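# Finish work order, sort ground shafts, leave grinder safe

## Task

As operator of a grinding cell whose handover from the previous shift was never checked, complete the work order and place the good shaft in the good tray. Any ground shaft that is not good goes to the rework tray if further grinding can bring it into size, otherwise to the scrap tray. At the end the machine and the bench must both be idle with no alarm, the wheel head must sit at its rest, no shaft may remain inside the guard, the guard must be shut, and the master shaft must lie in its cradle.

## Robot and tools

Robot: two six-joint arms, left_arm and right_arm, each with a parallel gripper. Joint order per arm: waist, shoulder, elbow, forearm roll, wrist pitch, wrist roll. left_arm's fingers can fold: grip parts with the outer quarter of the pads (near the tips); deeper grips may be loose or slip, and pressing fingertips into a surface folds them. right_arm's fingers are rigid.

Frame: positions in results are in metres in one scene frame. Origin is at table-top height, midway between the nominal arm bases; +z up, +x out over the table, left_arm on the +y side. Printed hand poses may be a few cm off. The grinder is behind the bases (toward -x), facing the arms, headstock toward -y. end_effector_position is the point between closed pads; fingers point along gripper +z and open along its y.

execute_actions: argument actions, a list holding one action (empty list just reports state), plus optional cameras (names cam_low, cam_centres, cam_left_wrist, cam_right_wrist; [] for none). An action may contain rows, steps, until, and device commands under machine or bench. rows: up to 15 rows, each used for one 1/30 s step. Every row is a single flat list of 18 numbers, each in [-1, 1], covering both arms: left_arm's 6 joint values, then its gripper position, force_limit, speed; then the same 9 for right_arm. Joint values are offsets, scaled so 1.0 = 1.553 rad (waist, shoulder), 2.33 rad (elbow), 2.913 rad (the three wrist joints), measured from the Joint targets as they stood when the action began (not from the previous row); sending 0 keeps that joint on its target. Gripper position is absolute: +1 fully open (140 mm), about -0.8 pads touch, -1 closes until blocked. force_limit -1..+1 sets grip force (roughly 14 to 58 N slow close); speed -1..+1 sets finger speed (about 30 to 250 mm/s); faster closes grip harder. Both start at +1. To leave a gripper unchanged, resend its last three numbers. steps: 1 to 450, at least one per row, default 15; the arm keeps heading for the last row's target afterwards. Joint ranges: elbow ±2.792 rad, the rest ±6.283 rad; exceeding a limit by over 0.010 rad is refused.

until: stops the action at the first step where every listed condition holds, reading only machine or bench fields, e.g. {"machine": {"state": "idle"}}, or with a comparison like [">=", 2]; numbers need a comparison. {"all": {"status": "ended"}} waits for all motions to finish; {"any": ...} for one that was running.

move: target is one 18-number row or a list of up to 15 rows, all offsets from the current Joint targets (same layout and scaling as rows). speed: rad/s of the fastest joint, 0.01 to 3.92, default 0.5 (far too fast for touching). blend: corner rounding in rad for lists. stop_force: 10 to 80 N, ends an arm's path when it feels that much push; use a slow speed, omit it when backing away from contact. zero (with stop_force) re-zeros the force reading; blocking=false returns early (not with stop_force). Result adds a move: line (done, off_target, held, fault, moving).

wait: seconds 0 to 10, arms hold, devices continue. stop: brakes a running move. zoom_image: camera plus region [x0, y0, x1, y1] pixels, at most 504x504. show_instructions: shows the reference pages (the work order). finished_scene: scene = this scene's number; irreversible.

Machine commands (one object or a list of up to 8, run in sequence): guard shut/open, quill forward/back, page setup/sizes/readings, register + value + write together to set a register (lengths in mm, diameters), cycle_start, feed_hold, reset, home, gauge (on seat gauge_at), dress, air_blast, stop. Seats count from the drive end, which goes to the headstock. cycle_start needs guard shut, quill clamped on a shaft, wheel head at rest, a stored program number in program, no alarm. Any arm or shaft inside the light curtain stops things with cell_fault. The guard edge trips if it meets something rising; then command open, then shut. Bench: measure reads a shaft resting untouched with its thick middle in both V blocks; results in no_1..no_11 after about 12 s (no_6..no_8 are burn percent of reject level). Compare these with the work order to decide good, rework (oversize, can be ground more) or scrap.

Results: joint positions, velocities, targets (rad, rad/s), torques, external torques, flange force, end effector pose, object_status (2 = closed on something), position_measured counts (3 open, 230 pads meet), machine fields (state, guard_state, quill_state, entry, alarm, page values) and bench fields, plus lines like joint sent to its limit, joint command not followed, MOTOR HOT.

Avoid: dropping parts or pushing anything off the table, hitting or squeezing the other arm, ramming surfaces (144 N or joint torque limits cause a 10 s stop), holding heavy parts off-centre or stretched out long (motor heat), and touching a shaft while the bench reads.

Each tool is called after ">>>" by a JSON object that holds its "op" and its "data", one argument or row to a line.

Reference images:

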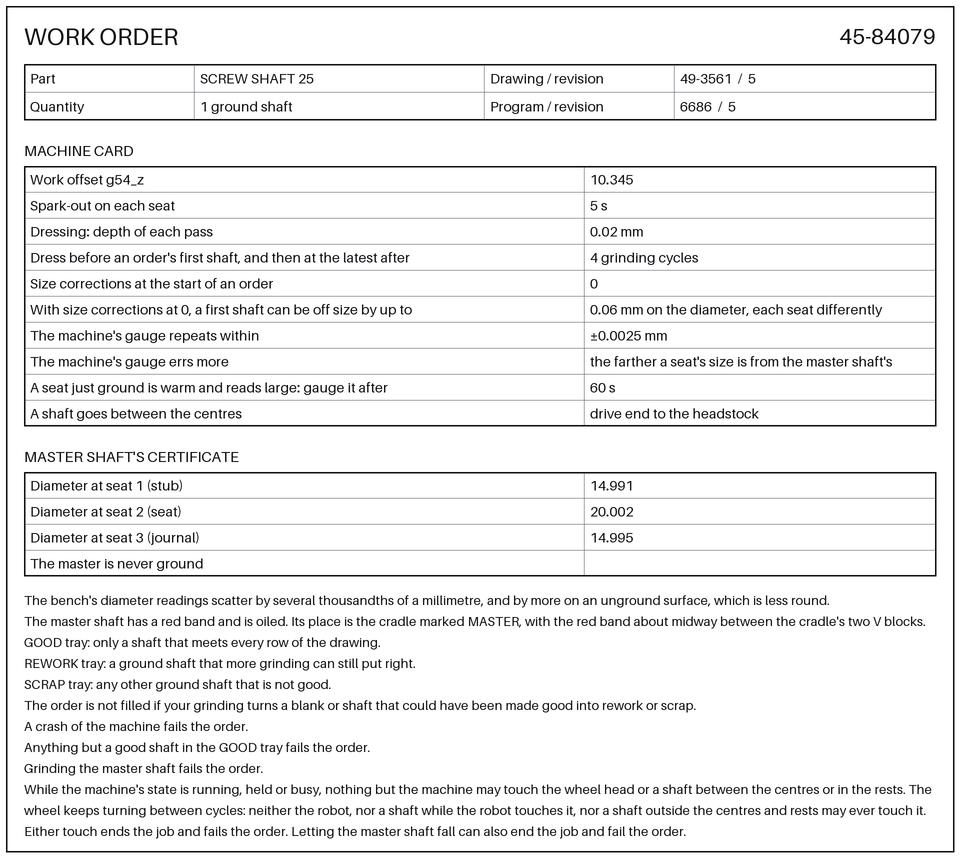

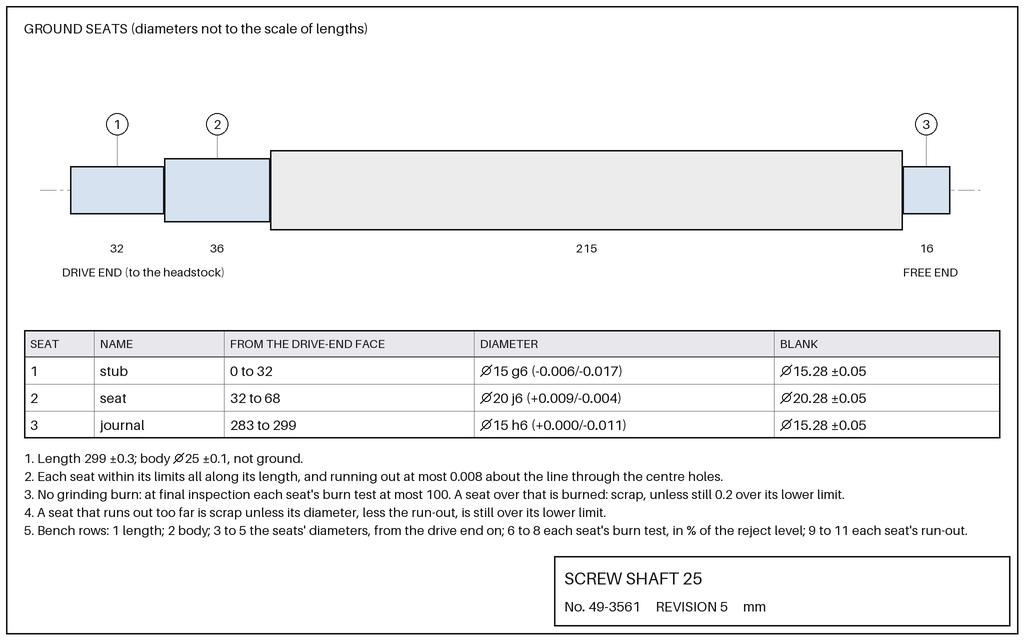

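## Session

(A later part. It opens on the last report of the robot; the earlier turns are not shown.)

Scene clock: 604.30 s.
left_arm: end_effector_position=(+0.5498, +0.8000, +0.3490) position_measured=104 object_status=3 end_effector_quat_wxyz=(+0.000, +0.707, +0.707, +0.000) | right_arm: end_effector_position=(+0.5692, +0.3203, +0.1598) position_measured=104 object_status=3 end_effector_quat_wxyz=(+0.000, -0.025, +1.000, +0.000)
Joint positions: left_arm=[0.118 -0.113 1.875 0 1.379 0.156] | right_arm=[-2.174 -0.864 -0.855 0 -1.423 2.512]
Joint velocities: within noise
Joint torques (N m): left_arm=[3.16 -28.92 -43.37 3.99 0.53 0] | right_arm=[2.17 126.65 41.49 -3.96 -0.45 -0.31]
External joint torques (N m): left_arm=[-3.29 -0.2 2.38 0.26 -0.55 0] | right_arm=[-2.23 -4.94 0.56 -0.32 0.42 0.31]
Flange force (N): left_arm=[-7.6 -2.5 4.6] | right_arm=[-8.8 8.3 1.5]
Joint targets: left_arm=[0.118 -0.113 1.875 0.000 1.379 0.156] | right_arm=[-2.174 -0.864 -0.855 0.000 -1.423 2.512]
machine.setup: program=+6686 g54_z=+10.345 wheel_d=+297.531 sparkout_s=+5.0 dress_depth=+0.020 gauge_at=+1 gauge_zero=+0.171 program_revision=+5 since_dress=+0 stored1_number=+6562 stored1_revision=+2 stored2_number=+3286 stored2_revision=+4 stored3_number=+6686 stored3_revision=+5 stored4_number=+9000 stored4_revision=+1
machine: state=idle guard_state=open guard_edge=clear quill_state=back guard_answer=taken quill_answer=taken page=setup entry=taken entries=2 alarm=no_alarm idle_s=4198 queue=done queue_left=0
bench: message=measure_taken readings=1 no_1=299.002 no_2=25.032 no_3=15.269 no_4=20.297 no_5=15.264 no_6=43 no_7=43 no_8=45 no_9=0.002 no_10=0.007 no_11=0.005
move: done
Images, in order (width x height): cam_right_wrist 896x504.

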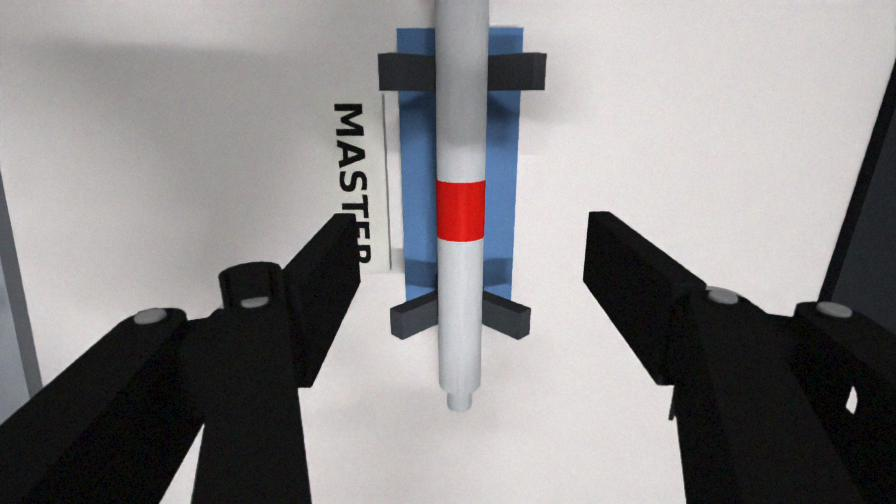

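>>> {"op": "move", "data": {
  "target": [0,0,0,0,0,0,0.2,0,-1,0,-0.0175,-0.0307,0,0.0338,0,0.2,0,-1],
  "speed": 0.06,
  "cameras": ["cam_right_wrist"]
}}

>>> {"op": "execute_actions", "data": {
  "actions": [
    {"rows":[[0,0,0,0,0,0,0.2,0,-1,0,0,0,0,0,0,-1,0,-1]],"steps":105}
  ],
  "cameras": ["cam_right_wrist","cam_low"]
}}

Scene clock: 618.77 s.
left_arm: end_effector_position=(+0.5498, +0.8000, +0.3490) position_measured=104 object_status=3 end_effector_quat_wxyz=(+0.000, +0.707, +0.707, +0.000) | right_arm: end_effector_position=(+0.5691, +0.3202, +0.0927) position_measured=104 object_status=3 end_effector_quat_wxyz=(+0.000, -0.025, +1.000, +0.000)
Joint positions: left_arm=[0.118 -0.113 1.875 0 1.379 0.156] | right_arm=[-2.174 -0.891 -0.927 0 -1.325 2.512]
Joint velocities: within noise
Joint torques (N m): left_arm=[3.27 -28.92 -43.35 3.96 0.55 -0.02] | right_arm=[1.69 126.96 40.89 -3.85 -0.3 -0.33]
External joint torques (N m): left_arm=[-3.13 -0.6 2.25 0.31 -0.57 0.02] | right_arm=[-1.78 -4.62 0.21 -0.34 0.26 0.33]
Flange force (N): left_arm=[-7.3 -3.0 4.3] | right_arm=[-6.9 6.5 2.4]
Joint targets: left_arm=[0.118 -0.113 1.875 0.000 1.379 0.156] | right_arm=[-2.174 -0.891 -0.927 0.000 -1.324 2.512]
machine.setup: program=+6686 g54_z=+10.345 wheel_d=+297.531 sparkout_s=+5.0 dress_depth=+0.020 gauge_at=+1 gauge_zero=+0.171 program_revision=+5 since_dress=+0 stored1_number=+6562 stored1_revision=+2 stored2_number=+3286 stored2_revision=+4 stored3_number=+6686 stored3_revision=+5 stored4_number=+9000 stored4_revision=+1
machine: state=idle guard_state=open guard_edge=clear quill_state=back guard_answer=taken quill_answer=taken page=setup entry=taken entries=2 alarm=no_alarm idle_s=4213 queue=done queue_left=0
bench: message=measure_taken readings=1 no_1=299.002 no_2=25.032 no_3=15.269 no_4=20.297 no_5=15.264 no_6=43 no_7=43 no_8=45 no_9=0.002 no_10=0.007 no_11=0.005
move: done
Images, in order (width x height): cam_right_wrist 896x504.

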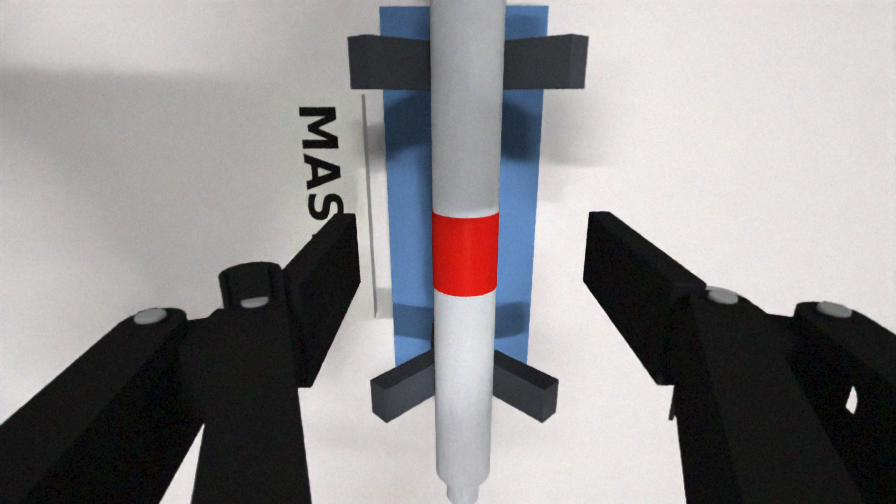

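Scene clock: 622.47 s.
left_arm: end_effector_position=(+0.5498, +0.8000, +0.3490) position_measured=104 object_status=3 end_effector_quat_wxyz=(+0.000, +0.707, +0.707, +0.000) | right_arm: end_effector_position=(+0.5691, +0.3202, +0.0926) position_measured=197 object_status=2 end_effector_quat_wxyz=(+0.000, -0.025, +1.000, +0.000)
Joint positions: left_arm=[0.118 -0.113 1.875 0 1.379 0.156] | right_arm=[-2.174 -0.891 -0.927 0 -1.324 2.512]
Joint velocities: within noise
Joint torques (N m): left_arm=[3.38 -28.97 -43.35 3.96 0.54 -0.03] | right_arm=[27.78 103.97 43.84 5.58 11.45 -0.1]
External joint torques (N m): left_arm=[-3.27 -0.43 2.33 0.3 -0.56 0.03] | right_arm=[-27.61 17.97 -2.91 -9.75 -11.49 0.1]
Flange force (N): left_arm=[-7.6 -2.8 4.5] | right_arm=[-5.7 -36.3 -22.3]
Joint targets: left_arm=[0.118 -0.113 1.875 0.000 1.379 0.156] | right_arm=[-2.174 -0.891 -0.927 0.000 -1.324 2.512]
machine.setup: program=+6686 g54_z=+10.345 wheel_d=+297.531 sparkout_s=+5.0 dress_depth=+0.020 gauge_at=+1 gauge_zero=+0.171 program_revision=+5 since_dress=+0 stored1_number=+6562 stored1_revision=+2 stored2_number=+3286 stored2_revision=+4 stored3_number=+6686 stored3_revision=+5 stored4_number=+9000 stored4_revision=+1
machine: state=idle guard_state=open guard_edge=clear quill_state=back guard_answer=taken quill_answer=taken page=setup entry=taken entries=2 alarm=no_alarm idle_s=4216 queue=done queue_left=0
bench: message=measure_taken readings=1 no_1=299.002 no_2=25.032 no_3=15.269 no_4=20.297 no_5=15.264 no_6=43 no_7=43 no_8=45 no_9=0.002 no_10=0.007 no_11=0.005
Images, in order (width x height): cam_low 896x504, cam_right_wrist 896x504.

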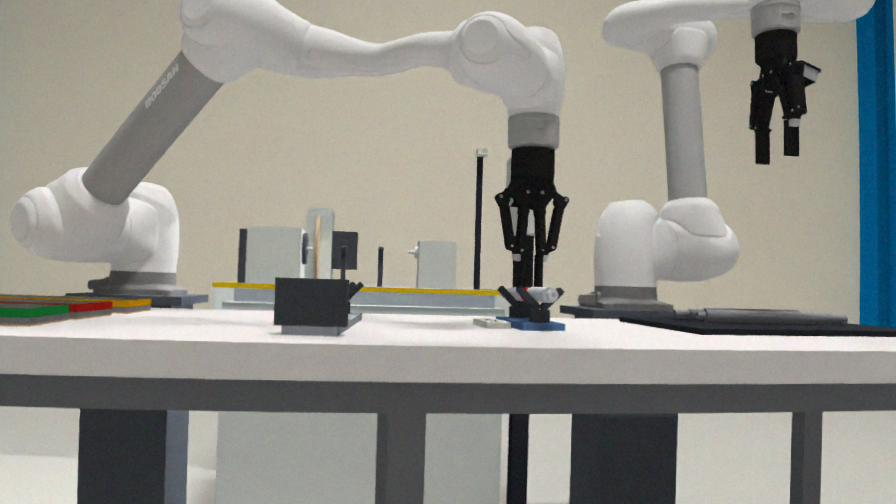

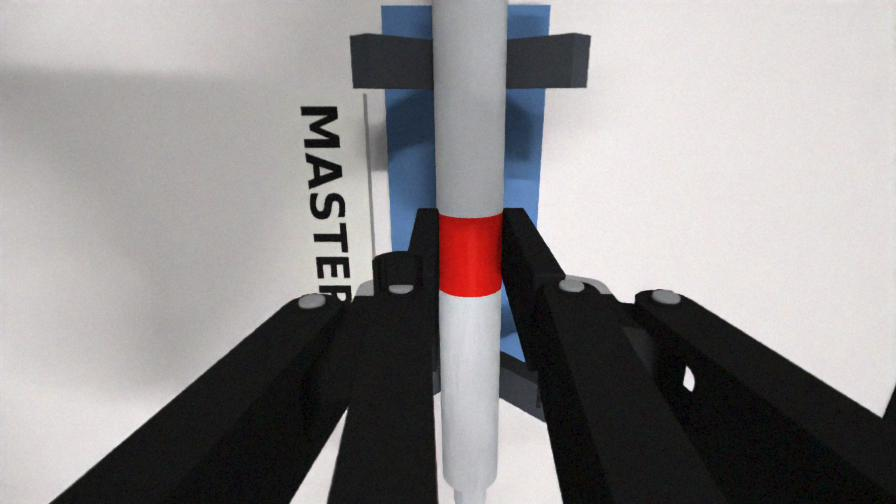

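>>> {"op": "execute_actions", "data": {
  "actions": [
    {"rows":[[0,0,0,0,0,0,0.2,0,-1,0,0,0,0,0,0,-0.3,1,0]],"steps":45}
  ],
  "cameras": []
}}

>>> {"op": "execute_actions", "data": {
  "actions": [
    {"rows":[[0,0,0,0,0,0,0.2,0,-1,-0.0004,0.0011,-0.0013,0,0.0005,0,0.2,1,0]],"steps":30}
  ],
  "cameras": ["cam_right_wrist"]
}}

>>> {"op": "execute_actions", "data": {
  "actions": [
    {"rows":[[0,0,0,0,0,0,0.2,0,-1,0,0,0,0,0,0,-1,1,0.1]],"steps":60}
  ],
  "cameras": ["cam_right_wrist"]
}}

Scene clock: 633.90 s.
left_arm: end_effector_position=(+0.5498, +0.8000, +0.3490) position_measured=104 object_status=3 end_effector_quat_wxyz=(+0.000, +0.707, +0.707, +0.000) | right_arm: end_effector_position=(+0.5691, +0.3202, +0.0926) position_measured=167 object_status=3 end_effector_quat_wxyz=(+0.000, -0.025, +1.000, +0.000)
Joint positions: left_arm=[0.118 -0.113 1.875 0 1.379 0.156] | right_arm=[-2.174 -0.891 -0.927 0 -1.324 2.512]
Joint velocities: within noise
Joint torques (N m): left_arm=[3.05 -29.17 -43.42 3.97 0.53 -0.03] | right_arm=[1.9 126.53 41.04 -3.89 -0.44 -0.34]
External joint torques (N m): left_arm=[-3.02 -0.29 2.34 0.3 -0.55 0.03] | right_arm=[-1.68 -4.44 -0.01 -0.28 0.41 0.34]
Flange force (N): left_arm=[-7.0 -2.7 4.5] | right_arm=[-5.9 5.5 2.8]
Joint targets: left_arm=[0.118 -0.113 1.875 0.000 1.379 0.156] | right_arm=[-2.174 -0.891 -0.927 0.000 -1.324 2.512]
machine.setup: program=+6686 g54_z=+10.345 wheel_d=+297.531 sparkout_s=+5.0 dress_depth=+0.020 gauge_at=+1 gauge_zero=+0.171 program_revision=+5 since_dress=+0 stored1_number=+6562 stored1_revision=+2 stored2_number=+3286 stored2_revision=+4 stored3_number=+6686 stored3_revision=+5 stored4_number=+9000 stored4_revision=+1
machine: state=idle guard_state=open guard_edge=clear quill_state=back guard_answer=taken quill_answer=taken page=setup entry=taken entries=2 alarm=no_alarm idle_s=4228 queue=done queue_left=0
bench: message=measure_taken readings=1 no_1=299.002 no_2=25.032 no_3=15.269 no_4=20.297 no_5=15.264 no_6=43 no_7=43 no_8=45 no_9=0.002 no_10=0.007 no_11=0.005
No camera images: "cameras" was empty.

Scene clock: 635.10 s.
left_arm: end_effector_position=(+0.5498, +0.8000, +0.3490) position_measured=104 object_status=3 end_effector_quat_wxyz=(+0.000, +0.707, +0.707, +0.000) | right_arm: end_effector_position=(+0.5692, +0.3191, +0.0927) position_measured=104 object_status=3 end_effector_quat_wxyz=(+0.000, -0.025, +1.000, +0.000)
Joint positions: left_arm=[0.118 -0.113 1.875 0 1.379 0.156] | right_arm=[-2.175 -0.889 -0.93 0 -1.323 2.512]
Joint velocities: within noise
Joint torques (N m): left_arm=[3.22 -29 -43.32 3.95 0.56 0] | right_arm=[1.91 126.45 40.99 -3.82 -0.43 -0.3]
External joint torques (N m): left_arm=[-3.14 -0.4 2.21 0.32 -0.59 0] | right_arm=[-1.91 -4.16 0.07 -0.36 0.39 0.3]
Flange force (N): left_arm=[-7.3 -2.6 4.4] | right_arm=[-6.0 5.1 2.5]
Joint targets: left_arm=[0.118 -0.113 1.875 0.000 1.379 0.156] | right_arm=[-2.175 -0.889 -0.930 0.000 -1.323 2.512]
machine.setup: program=+6686 g54_z=+10.345 wheel_d=+297.531 sparkout_s=+5.0 dress_depth=+0.020 gauge_at=+1 gauge_zero=+0.171 program_revision=+5 since_dress=+0 stored1_number=+6562 stored1_revision=+2 stored2_number=+3286 stored2_revision=+4 stored3_number=+6686 stored3_revision=+5 stored4_number=+9000 stored4_revision=+1
machine: state=idle guard_state=open guard_edge=clear quill_state=back guard_answer=taken quill_answer=taken page=setup entry=taken entries=2 alarm=no_alarm idle_s=4229 queue=done queue_left=0
bench: message=measure_taken readings=1 no_1=299.002 no_2=25.032 no_3=15.269 no_4=20.297 no_5=15.264 no_6=43 no_7=43 no_8=45 no_9=0.002 no_10=0.007 no_11=0.005
Images, in order (width x height): cam_right_wrist 896x504.

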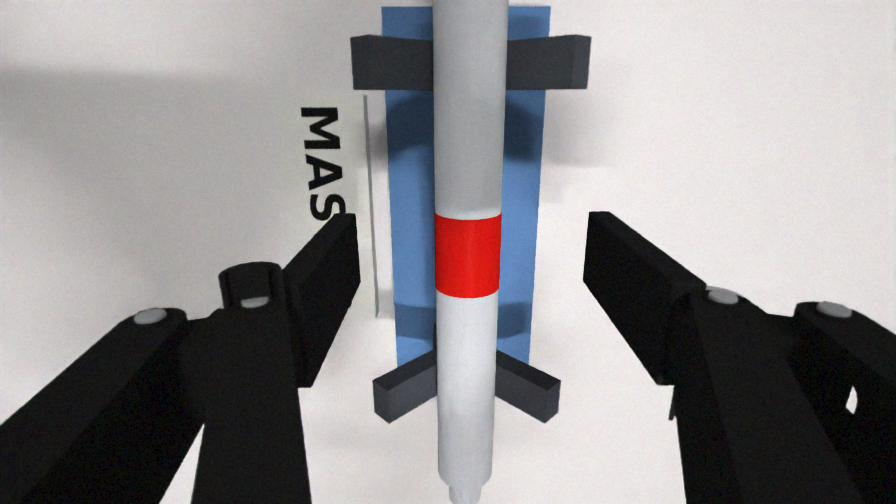

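Scene clock: 637.30 s.
left_arm: end_effector_position=(+0.5498, +0.8000, +0.3490) position_measured=104 object_status=3 end_effector_quat_wxyz=(+0.000, +0.707, +0.707, +0.000) | right_arm: end_effector_position=(+0.5692, +0.3191, +0.0927) position_measured=200 object_status=2 end_effector_quat_wxyz=(+0.000, -0.025, +1.000, +0.000)
Joint positions: left_arm=[0.118 -0.113 1.875 0 1.379 0.156] | right_arm=[-2.175 -0.889 -0.93 0 -1.323 2.512]
Joint velocities: within noise
Joint torques (N m): left_arm=[3.32 -29.07 -43.27 4 0.52 -0.05] | right_arm=[25.3 100.4 38.53 4.51 8.52 -0.47]
External joint torques (N m): left_arm=[-3.42 -0.1 2.19 0.25 -0.55 0.05] | right_arm=[-25.26 21.68 2.54 -8.69 -8.54 0.47]
Flange force (N): left_arm=[-7.7 -2.1 4.4] | right_arm=[-8.4 -28.6 -25.0]
Joint targets: left_arm=[0.118 -0.113 1.875 0.000 1.379 0.156] | right_arm=[-2.175 -0.889 -0.930 0.000 -1.323 2.512]
machine.setup: program=+6686 g54_z=+10.345 wheel_d=+297.531 sparkout_s=+5.0 dress_depth=+0.020 gauge_at=+1 gauge_zero=+0.171 program_revision=+5 since_dress=+0 stored1_number=+6562 stored1_revision=+2 stored2_number=+3286 stored2_revision=+4 stored3_number=+6686 stored3_revision=+5 stored4_number=+9000 stored4_revision=+1
machine: state=idle guard_state=open guard_edge=clear quill_state=back guard_answer=taken quill_answer=taken page=setup entry=taken entries=2 alarm=no_alarm idle_s=4231 queue=done queue_left=0
bench: message=measure_taken readings=1 no_1=299.002 no_2=25.032 no_3=15.269 no_4=20.297 no_5=15.264 no_6=43 no_7=43 no_8=45 no_9=0.002 no_10=0.007 no_11=0.005
Images, in order (width x height): cam_right_wrist 896x504.

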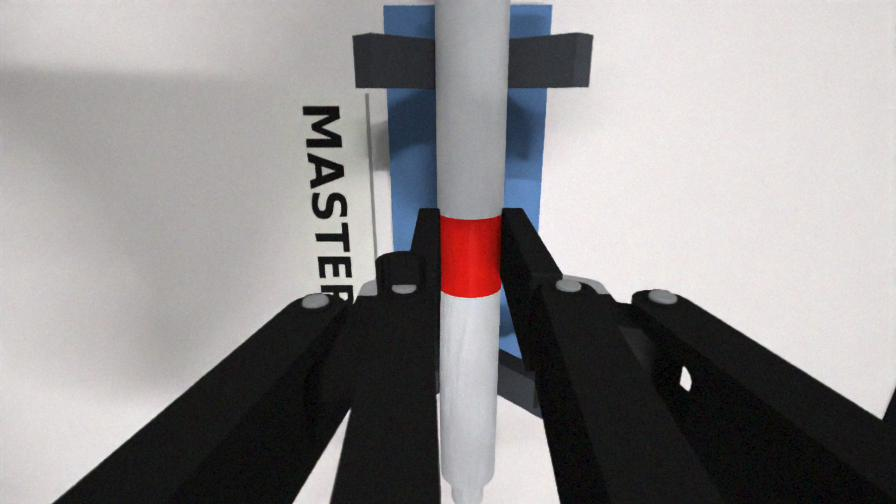

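>>> {"op": "move", "data": {
  "target": [0,0,0,0,0,0,0.2,0,-1,0,0.0236,0.1311,0,-0.1174,0,-1,1,0.1],
  "speed": 0.15,
  "cameras": ["cam_right_wrist","cam_low"]
}}

Scene clock: 649.63 s.
left_arm: end_effector_position=(+0.5498, +0.8000, +0.3490) position_measured=104 object_status=3 end_effector_quat_wxyz=(+0.000, +0.707, +0.707, +0.000) | right_arm: end_effector_position=(+0.5692, +0.3192, +0.2998) position_measured=233 object_status=3 end_effector_quat_wxyz=(+0.000, -0.025, +1.000, +0.000)
Joint positions: left_arm=[0.118 -0.113 1.875 0 1.379 0.156] | right_arm=[-2.175 -0.853 -0.624 0 -1.665 2.512]
Joint velocities: within noise
Joint torques (N m): left_arm=[3.19 -28.78 -43.39 3.95 0.54 -0.04] | right_arm=[1.79 125.07 42.23 -3.98 -0.43 -0.28]
External joint torques (N m): left_arm=[-3.14 -0.64 2.28 0.32 -0.55 0.04] | right_arm=[-1.69 -4.82 -0.3 -0.29 0.4 0.28]
Flange force (N): left_arm=[-7.4 -3.1 4.4] | right_arm=[-7.8 7.7 0.2]
Joint targets: left_arm=[0.118 -0.113 1.875 0.000 1.379 0.156] | right_arm=[-2.175 -0.852 -0.624 0.000 -1.665 2.512]
machine.setup: program=+6686 g54_z=+10.345 wheel_d=+297.531 sparkout_s=+5.0 dress_depth=+0.020 gauge_at=+1 gauge_zero=+0.171 program_revision=+5 since_dress=+0 stored1_number=+6562 stored1_revision=+2 stored2_number=+3286 stored2_revision=+4 stored3_number=+6686 stored3_revision=+5 stored4_number=+9000 stored4_revision=+1
machine: state=idle guard_state=open guard_edge=clear quill_state=back guard_answer=taken quill_answer=taken page=setup entry=taken entries=2 alarm=no_alarm idle_s=4243 queue=done queue_left=0
bench: message=measure_taken readings=1 no_1=299.002 no_2=25.032 no_3=15.269 no_4=20.297 no_5=15.264 no_6=43 no_7=43 no_8=45 no_9=0.002 no_10=0.007 no_11=0.005
move: done
Images, in order (width x height): cam_low 896x504, cam_right_wrist 896x504.

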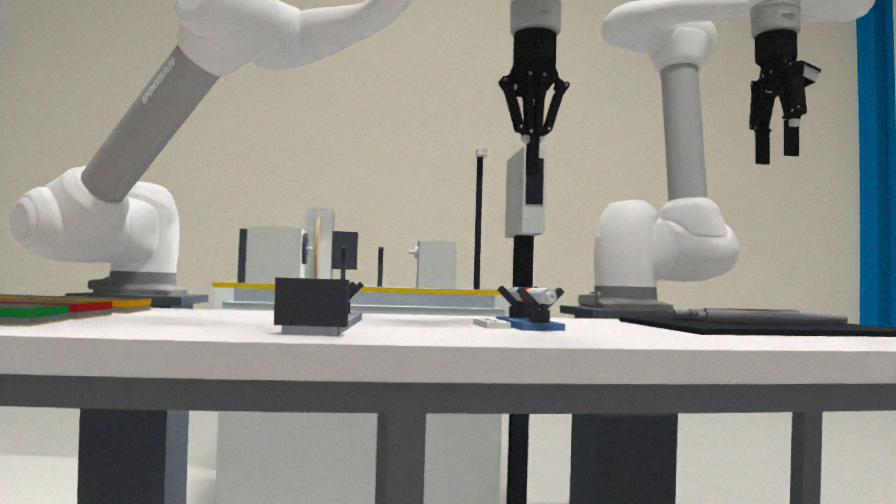

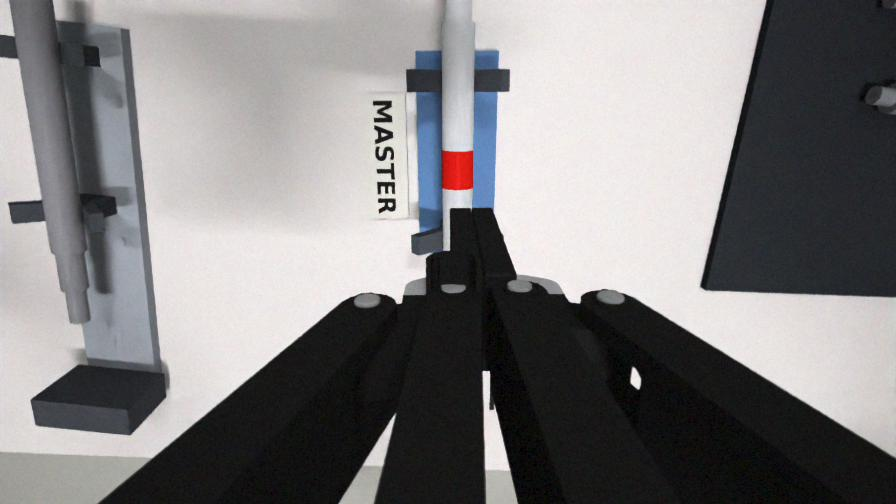

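>>> {"op": "move", "data": {
  "target": [0,0,0,0,0,0,0.2,0,-1,0,-0.0289,-0.137,0,0.125,0,0.2,1,0],
  "speed": 0.12,
  "cameras": ["cam_right_wrist"]
}}

>>> {"op": "execute_actions", "data": {
  "actions": [
    {"rows":[[0,0,0,0,0,0,0.2,0,-1,0,0,0,0,0,0,-1,1,-0.5]],"steps":75}
  ],
  "cameras": ["cam_right_wrist"]
}}

Scene clock: 665.03 s.
left_arm: end_effector_position=(+0.5498, +0.8000, +0.3490) position_measured=104 object_status=3 end_effector_quat_wxyz=(+0.000, +0.707, +0.707, +0.000) | right_arm: end_effector_position=(+0.5693, +0.3192, +0.0770) position_measured=104 object_status=3 end_effector_quat_wxyz=(+0.000, -0.025, +1.000, +0.000)
Joint positions: left_arm=[0.118 -0.113 1.875 0 1.379 0.156] | right_arm=[-2.175 -0.897 -0.943 0 -1.301 2.512]
Joint velocities: within noise
Joint torques (N m): left_arm=[3.16 -29.02 -43.2 3.97 0.55 -0.02] | right_arm=[1.78 126.75 40.81 -3.84 -0.43 -0.34]
External joint torques (N m): left_arm=[-3.13 -0.53 2.04 0.3 -0.57 0.02] | right_arm=[-2.01 -5.01 -0.31 -0.29 0.4 0.34]
Flange force (N): left_arm=[-7.3 -2.6 4.0] | right_arm=[-6.1 5.2 3.5]
Joint targets: left_arm=[0.118 -0.113 1.875 0.000 1.379 0.156] | right_arm=[-2.175 -0.897 -0.944 0.000 -1.301 2.512]
machine.setup: program=+6686 g54_z=+10.345 wheel_d=+297.531 sparkout_s=+5.0 dress_depth=+0.020 gauge_at=+1 gauge_zero=+0.171 program_revision=+5 since_dress=+0 stored1_number=+6562 stored1_revision=+2 stored2_number=+3286 stored2_revision=+4 stored3_number=+6686 stored3_revision=+5 stored4_number=+9000 stored4_revision=+1
machine: state=idle guard_state=open guard_edge=clear quill_state=back guard_answer=taken quill_answer=taken page=setup entry=taken entries=2 alarm=no_alarm idle_s=4258 queue=done queue_left=0
bench: message=measure_taken readings=1 no_1=299.002 no_2=25.032 no_3=15.269 no_4=20.297 no_5=15.264 no_6=43 no_7=43 no_8=45 no_9=0.002 no_10=0.007 no_11=0.005
move: done
Images, in order (width x height): cam_right_wrist 896x504.

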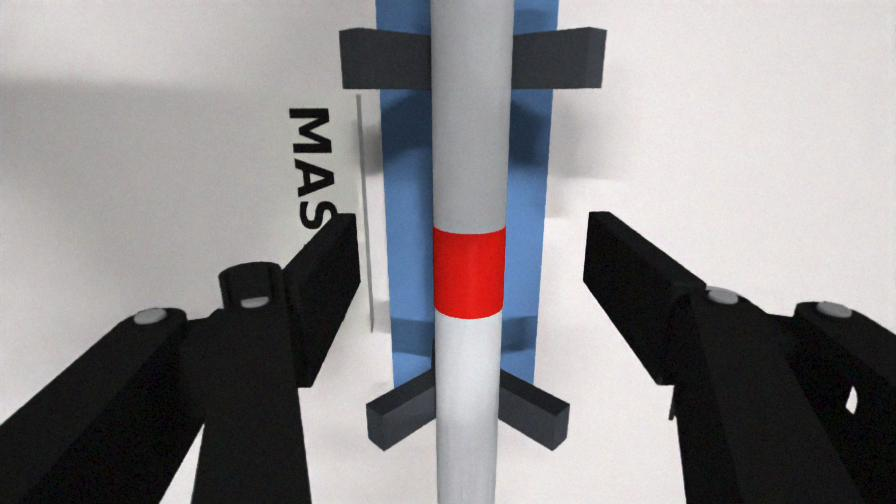

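Scene clock: 667.73 s.
left_arm: end_effector_position=(+0.5498, +0.8000, +0.3490) position_measured=104 object_status=3 end_effector_quat_wxyz=(+0.000, +0.707, +0.707, +0.000) | right_arm: end_effector_position=(+0.5692, +0.3192, +0.0769) position_measured=196 object_status=2 end_effector_quat_wxyz=(+0.000, -0.025, +1.000, +0.000)
Joint positions: left_arm=[0.118 -0.113 1.875 0 1.379 0.156] | right_arm=[-2.175 -0.897 -0.943 0 -1.301 2.512]
Joint velocities: within noise
Joint torques (N m): left_arm=[3.39 -28.99 -43.4 3.98 0.54 -0.05] | right_arm=[10.99 125.96 45.64 -0.67 3.86 -0.15]
External joint torques (N m): left_arm=[-3.25 -0.71 2.29 0.29 -0.55 0.04] | right_arm=[-11.16 -4.24 -5.1 -3.46 -3.89 0.15]
Flange force (N): left_arm=[-7.6 -3.2 4.3] | right_arm=[-6.4 -9.3 1.2]
Joint targets: left_arm=[0.118 -0.113 1.875 0.000 1.379 0.156] | right_arm=[-2.175 -0.897 -0.944 0.000 -1.301 2.512]
machine.setup: program=+6686 g54_z=+10.345 wheel_d=+297.531 sparkout_s=+5.0 dress_depth=+0.020 gauge_at=+1 gauge_zero=+0.171 program_revision=+5 since_dress=+0 stored1_number=+6562 stored1_revision=+2 stored2_number=+3286 stored2_revision=+4 stored3_number=+6686 stored3_revision=+5 stored4_number=+9000 stored4_revision=+1
machine: state=idle guard_state=open guard_edge=clear quill_state=back guard_answer=taken quill_answer=taken page=setup entry=taken entries=2 alarm=no_alarm idle_s=4261 queue=done queue_left=0
bench: message=measure_taken readings=1 no_1=299.002 no_2=25.032 no_3=15.269 no_4=20.297 no_5=15.264 no_6=43 no_7=43 no_8=45 no_9=0.002 no_10=0.007 no_11=0.005
Images, in order (width x height): cam_right_wrist 896x504.

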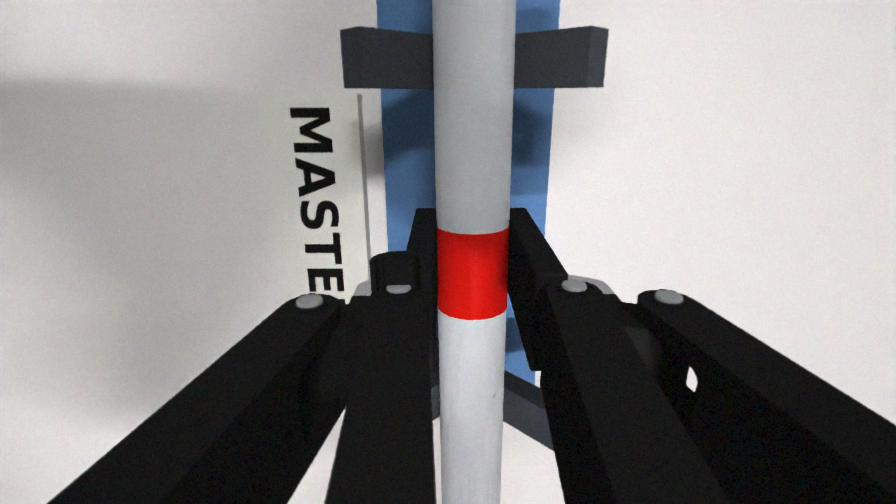

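>>> {"op": "move", "data": {
  "target": [0,0,0,0,0,0,0.2,0,-1,0,0.0134,0.0172,0,-0.0209,0,-1,1,-0.5],
  "speed": 0.04,
  "cameras": ["cam_right_wrist","cam_low"]
}}

Scene clock: 675.37 s.
left_arm: end_effector_position=(+0.5498, +0.8000, +0.3490) position_measured=104 object_status=3 end_effector_quat_wxyz=(+0.000, +0.707, +0.707, +0.000) | right_arm: end_effector_position=(+0.5692, +0.3192, +0.1199) position_measured=196 object_status=2 end_effector_quat_wxyz=(+0.000, -0.025, +1.000, +0.000)
Joint positions: left_arm=[0.118 -0.113 1.875 0 1.379 0.156] | right_arm=[-2.175 -0.877 -0.904 0 -1.362 2.512]
Joint velocities: within noise
Joint torques (N m): left_arm=[3.37 -29.11 -43.28 3.97 0.51 -0.03] | right_arm=[1.68 135.96 46.19 -3.81 -0.54 -0.3]
External joint torques (N m): left_arm=[-3.47 0.06 2.34 0.27 -0.53 0.03] | right_arm=[-1.66 -14.46 -4.78 -0.4 0.52 0.3]
Flange force (N): left_arm=[-7.8 -2.0 4.6] | right_arm=[-7.3 7.2 11.8]
Joint targets: left_arm=[0.118 -0.113 1.875 0.000 1.379 0.156] | right_arm=[-2.175 -0.877 -0.903 0.000 -1.362 2.512]
machine.setup: program=+6686 g54_z=+10.345 wheel_d=+297.531 sparkout_s=+5.0 dress_depth=+0.020 gauge_at=+1 gauge_zero=+0.171 program_revision=+5 since_dress=+0 stored1_number=+6562 stored1_revision=+2 stored2_number=+3286 stored2_revision=+4 stored3_number=+6686 stored3_revision=+5 stored4_number=+9000 stored4_revision=+1
machine: state=idle guard_state=open guard_edge=clear quill_state=back guard_answer=taken quill_answer=taken page=setup entry=taken entries=2 alarm=no_alarm idle_s=4269 queue=done queue_left=0
bench: message=measure_taken readings=1 no_1=299.002 no_2=25.032 no_3=15.269 no_4=20.297 no_5=15.264 no_6=43 no_7=43 no_8=45 no_9=0.002 no_10=0.007 no_11=0.005
move: done
Images, in order (width x height): cam_low 896x504, cam_right_wrist 896x504.

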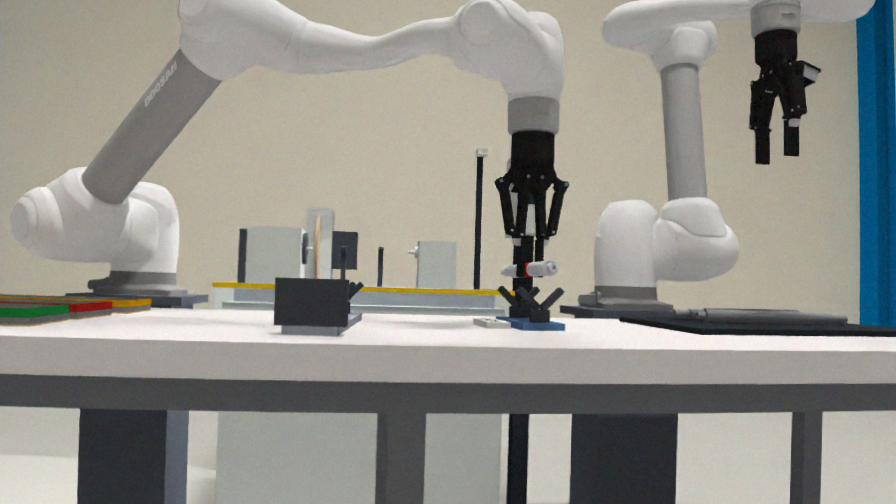

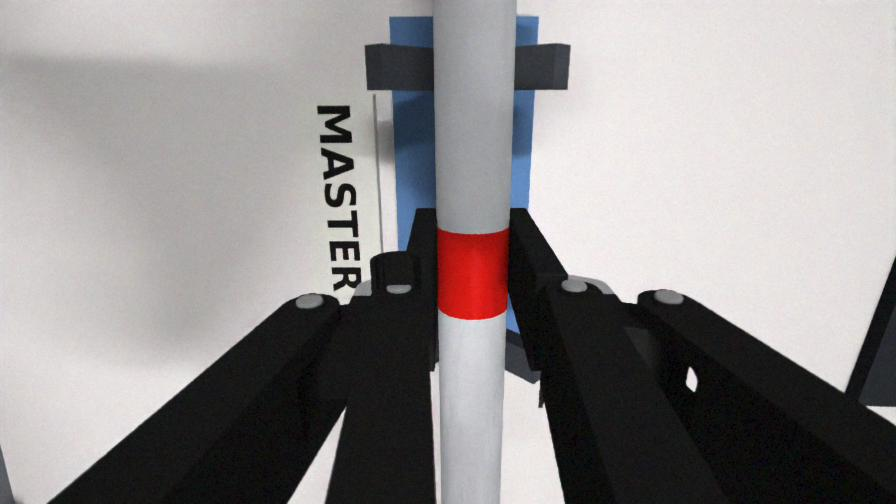

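>>> {"op": "move", "data": {
  "target": [
    [0,0,0,0,0,0,0.2,0,-1,0,0.0155,0.1198,0,-0.1041,0,-1,1,-0.5],
    [0,0,0,0,0,0,0.2,0,-1,0.4668,0.4673,-0.1851,0,-0.1011,-0.011,-1,1,-0.5],
    [0,0,0,0,0,0,0.2,0,-1,0.9438,0.2782,-0.0567,0,-0.103,-0.0219,-1,1,-0.5]
  ],
  "speed": [0.2,0.35,0.35],
  "blend": [0.05,0.1,0]
}}

Scene clock: 726.27 s.
left_arm: end_effector_position=(+0.5498, +0.8000, +0.3490) position_measured=104 object_status=3 end_effector_quat_wxyz=(+0.000, +0.707, +0.707, +0.000) | right_arm: end_effector_position=(-0.6363, +0.0299, +0.4499) position_measured=196 object_status=2 end_effector_quat_wxyz=(+0.000, +0.710, -0.704, +0.000)
Joint positions: left_arm=[0.118 -0.113 1.875 0 1.379 0.156] | right_arm=[-0.709 -0.444 -1.036 0 -1.662 2.448]
Joint velocities: within noise
Joint torques (N m): left_arm=[3.23 -28.96 -43.36 3.98 0.51 -0.04] | right_arm=[-3.11 98.09 47.41 -3.92 -0.5 -0.31]
External joint torques (N m): left_arm=[-3.24 -0.32 2.4 0.27 -0.53 0.04] | right_arm=[3.05 -12.13 -5.77 -0.33 0.46 0.31]
Flange force (N): left_arm=[-7.5 -2.8 4.6] | right_arm=[-1.1 7.3 10.6]
Joint targets: left_arm=[0.118 -0.113 1.875 0.000 1.379 0.156] | right_arm=[-0.709 -0.444 -1.036 0.000 -1.662 2.448]
machine.setup: program=+6686 g54_z=+10.345 wheel_d=+297.531 sparkout_s=+5.0 dress_depth=+0.020 gauge_at=+1 gauge_zero=+0.171 program_revision=+5 since_dress=+0 stored1_number=+6562 stored1_revision=+2 stored2_number=+3286 stored2_revision=+4 stored3_number=+6686 stored3_revision=+5 stored4_number=+9000 stored4_revision=+1
machine: state=idle guard_state=open guard_edge=clear quill_state=back guard_answer=taken quill_answer=taken page=setup entry=taken entries=2 alarm=no_alarm idle_s=4319 queue=done queue_left=0
bench: message=measure_taken readings=1 no_1=299.002 no_2=25.032 no_3=15.269 no_4=20.297 no_5=15.264 no_6=43 no_7=43 no_8=45 no_9=0.002 no_10=0.007 no_11=0.005
move: done

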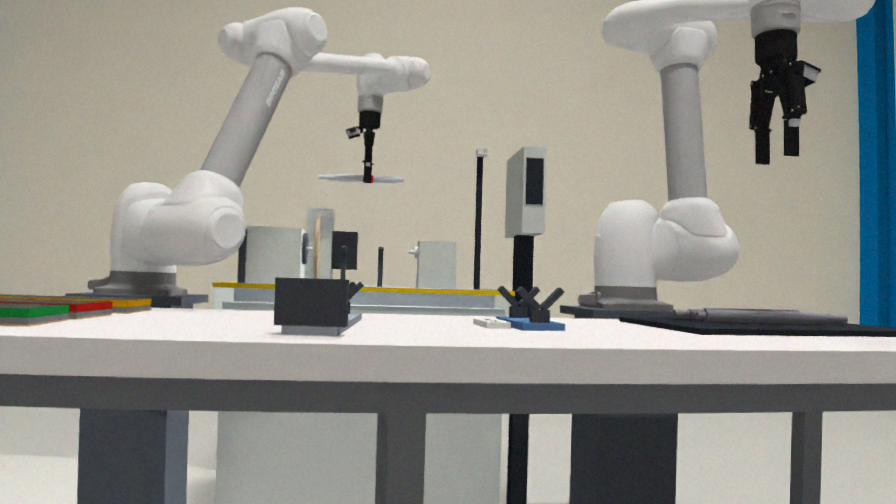

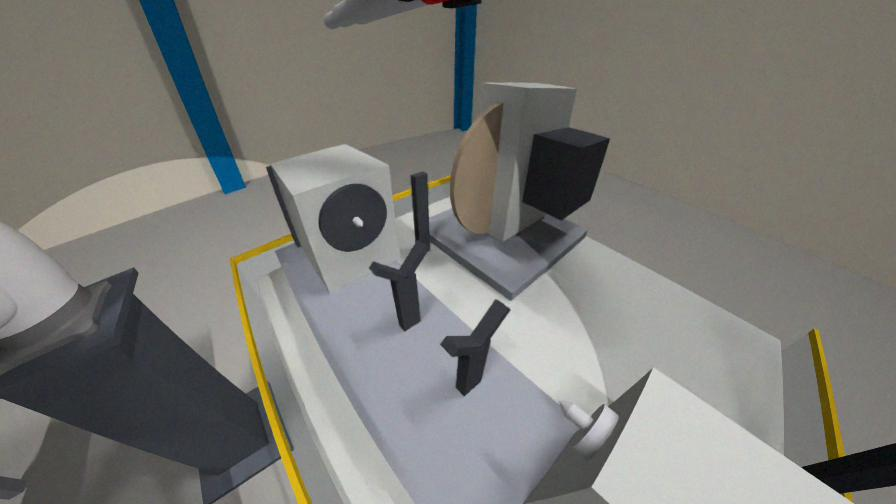

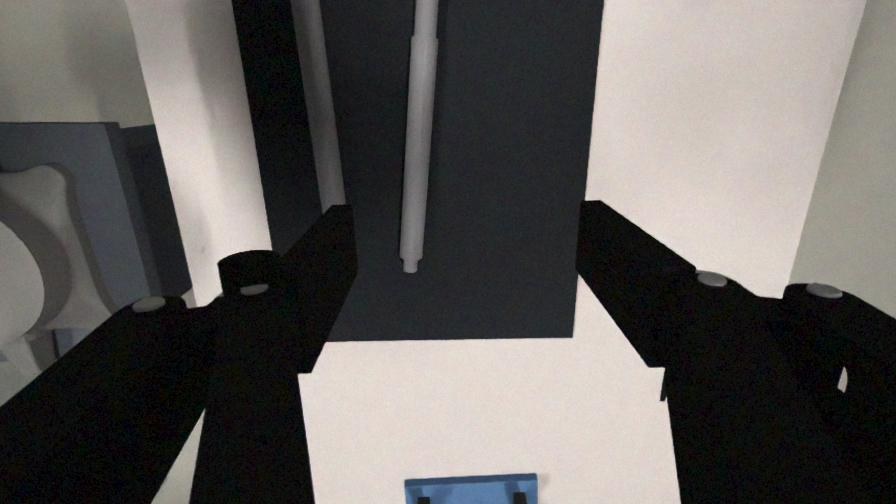

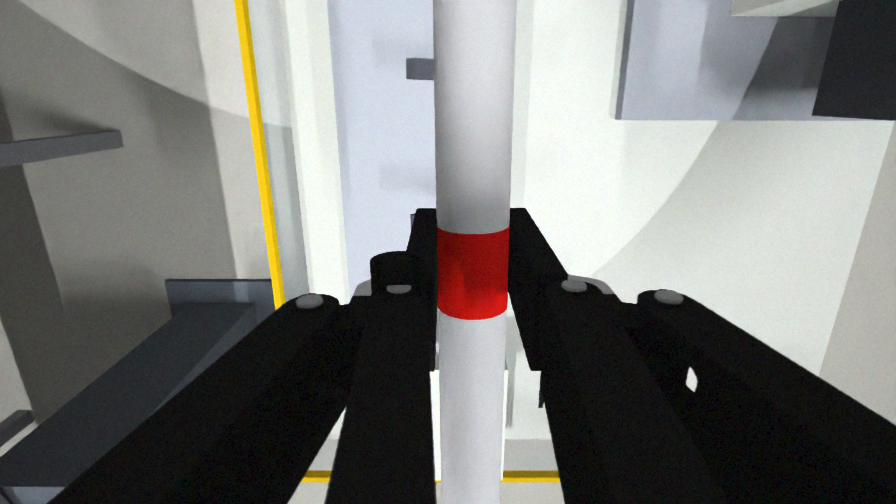

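>>> {"op": "move", "data": {
  "target": [0,0,0,0,0,0,0.2,0,-1,0,-0.0111,-0.1203,0,0.1021,0,-1,1,-0.5],
  "speed": 0.15,
  "cameras": ["cam_centres","cam_right_wrist"]
}}

Scene clock: 734.47 s.
left_arm: end_effector_position=(+0.5498, +0.8000, +0.3490) position_measured=104 object_status=3 end_effector_quat_wxyz=(+0.000, +0.707, +0.707, +0.000) | right_arm: end_effector_position=(-0.6364, +0.0298, +0.2798) position_measured=196 object_status=2 end_effector_quat_wxyz=(+0.000, +0.710, -0.704, +0.000)
Joint positions: left_arm=[0.118 -0.113 1.875 0 1.379 0.156] | right_arm=[-0.709 -0.462 -1.316 0 -1.364 2.448]
Joint velocities: within noise
Joint torques (N m): left_arm=[3.22 -29 -43.42 3.98 0.53 -0.04] | right_arm=[1.68 99.28 46.19 -3.78 -0.14 -0.28]
External joint torques (N m): left_arm=[-3.27 0.06 2.51 0.26 -0.55 0.04] | right_arm=[-1.68 -11.76 -5.01 -0.42 0.09 0.28]
Flange force (N): left_arm=[-7.4 -2.3 4.9] | right_arm=[-5.9 4.0 10.7]
Joint targets: left_arm=[0.118 -0.113 1.875 0.000 1.379 0.156] | right_arm=[-0.709 -0.462 -1.316 0.000 -1.364 2.448]
machine.setup: program=+6686 g54_z=+10.345 wheel_d=+297.531 sparkout_s=+5.0 dress_depth=+0.020 gauge_at=+1 gauge_zero=+0.171 program_revision=+5 since_dress=+0 stored1_number=+6562 stored1_revision=+2 stored2_number=+3286 stored2_revision=+4 stored3_number=+6686 stored3_revision=+5 stored4_number=+9000 stored4_revision=+1
machine: state=idle guard_state=open guard_edge=clear quill_state=back guard_answer=taken quill_answer=taken page=setup entry=taken entries=2 alarm=no_alarm idle_s=4327 queue=done queue_left=0
bench: message=measure_taken readings=1 no_1=299.002 no_2=25.032 no_3=15.269 no_4=20.297 no_5=15.264 no_6=43 no_7=43 no_8=45 no_9=0.002 no_10=0.007 no_11=0.005
move: done
Images, in order (width x height): cam_centres 896x504, cam_right_wrist 896x504.

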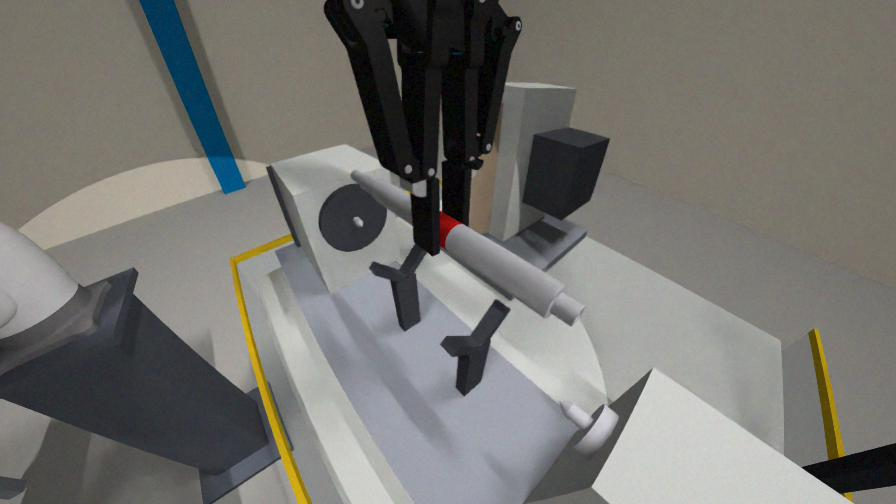

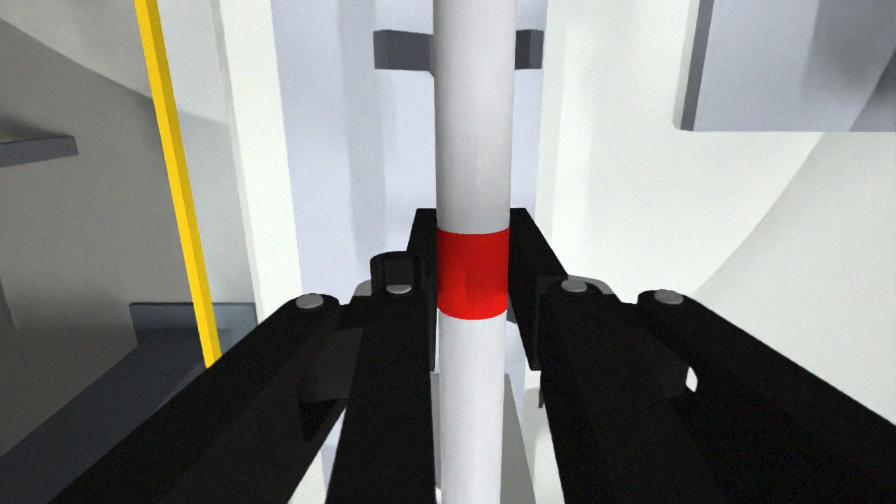

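>>> {"op": "move", "data": {
  "target": [0,0,0,0,0,0,0.2,0,-1,-0.0008,-0.0082,-0.0215,0,0.0216,-0.0003,-1,1,-0.5],
  "speed": 0.04,
  "stop_force": 15,
  "cameras": ["cam_centres","cam_right_wrist"]
}}

>>> {"op": "zoom_image", "data": {
  "camera": "cam_centres",
  "region": [330, 140, 660, 460]
}}

Scene clock: 753.17 s.
left_arm: end_effector_position=(+0.5498, +0.8000, +0.3490) position_measured=104 object_status=3 end_effector_quat_wxyz=(+0.000, +0.707, +0.707, +0.000) | right_arm: end_effector_position=(-0.6348, +0.0298, +0.2420) position_measured=196 object_status=2 end_effector_quat_wxyz=(+0.000, +0.710, -0.704, +0.000)
Joint positions: left_arm=[0.118 -0.113 1.875 0 1.379 0.156] | right_arm=[-0.71 -0.474 -1.366 0 -1.301 2.447]
Joint velocities: within noise
Joint torques (N m): left_arm=[3.04 -29.01 -43.38 3.98 0.54 -0.04] | right_arm=[1.74 99.37 45.73 -3.72 -0.48 -0.31]
External joint torques (N m): left_arm=[-3.02 -0.56 2.25 0.28 -0.56 0.04] | right_arm=[-1.91 -10.66 -4.92 -0.44 0.44 0.31]
Flange force (N): left_arm=[-7.1 -3.0 4.3] | right_arm=[-4.6 2.2 11.2]
Joint targets: left_arm=[0.118 -0.113 1.875 0.000 1.379 0.156] | right_arm=[-0.710 -0.474 -1.366 0.000 -1.301 2.447]
machine.setup: program=+6686 g54_z=+10.345 wheel_d=+297.531 sparkout_s=+5.0 dress_depth=+0.020 gauge_at=+1 gauge_zero=+0.171 program_revision=+5 since_dress=+0 stored1_number=+6562 stored1_revision=+2 stored2_number=+3286 stored2_revision=+4 stored3_number=+6686 stored3_revision=+5 stored4_number=+9000 stored4_revision=+1
machine: state=idle guard_state=open guard_edge=clear quill_state=back guard_answer=taken quill_answer=taken page=setup entry=taken entries=2 alarm=no_alarm idle_s=4346 queue=done queue_left=0
bench: message=measure_taken readings=1 no_1=299.002 no_2=25.032 no_3=15.269 no_4=20.297 no_5=15.264 no_6=43 no_7=43 no_8=45 no_9=0.002 no_10=0.007 no_11=0.005
move: done
Images, in order (width x height): cam_centres 896x504, cam_right_wrist 896x504.

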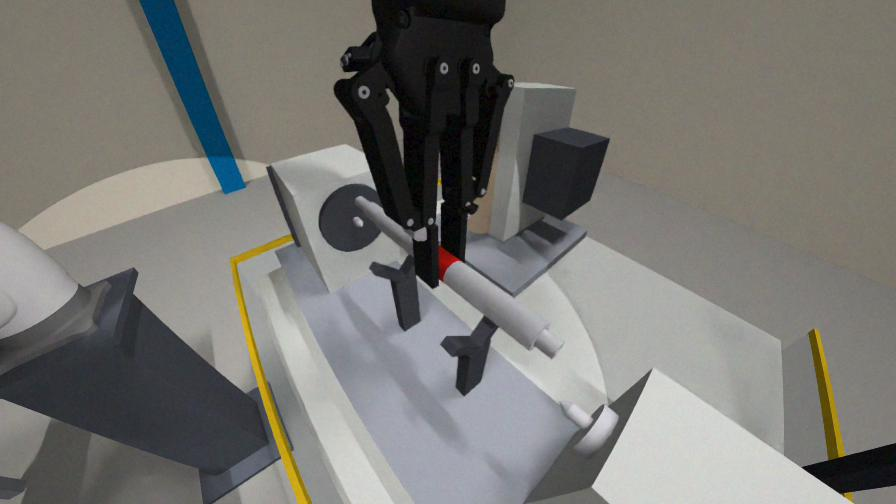

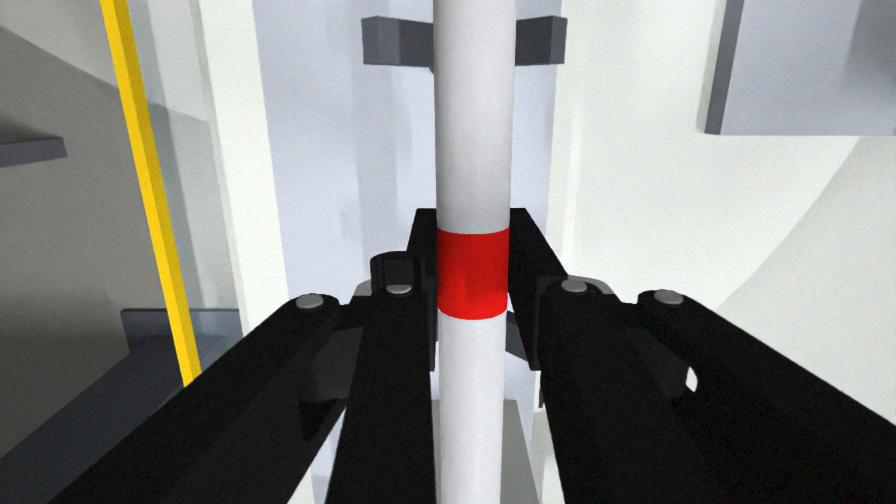

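Scaled by 1.527 from the camera's 896x504 image, which has a finer 1280x720 frame.

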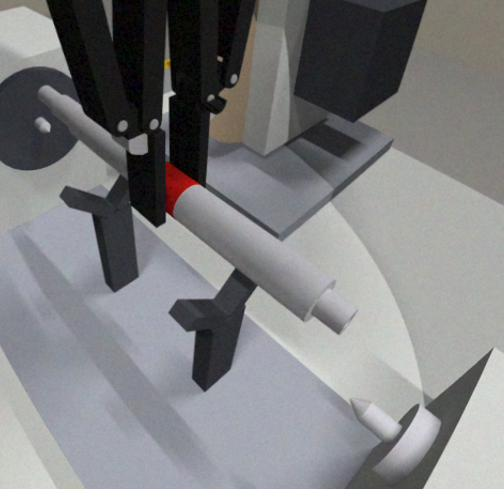

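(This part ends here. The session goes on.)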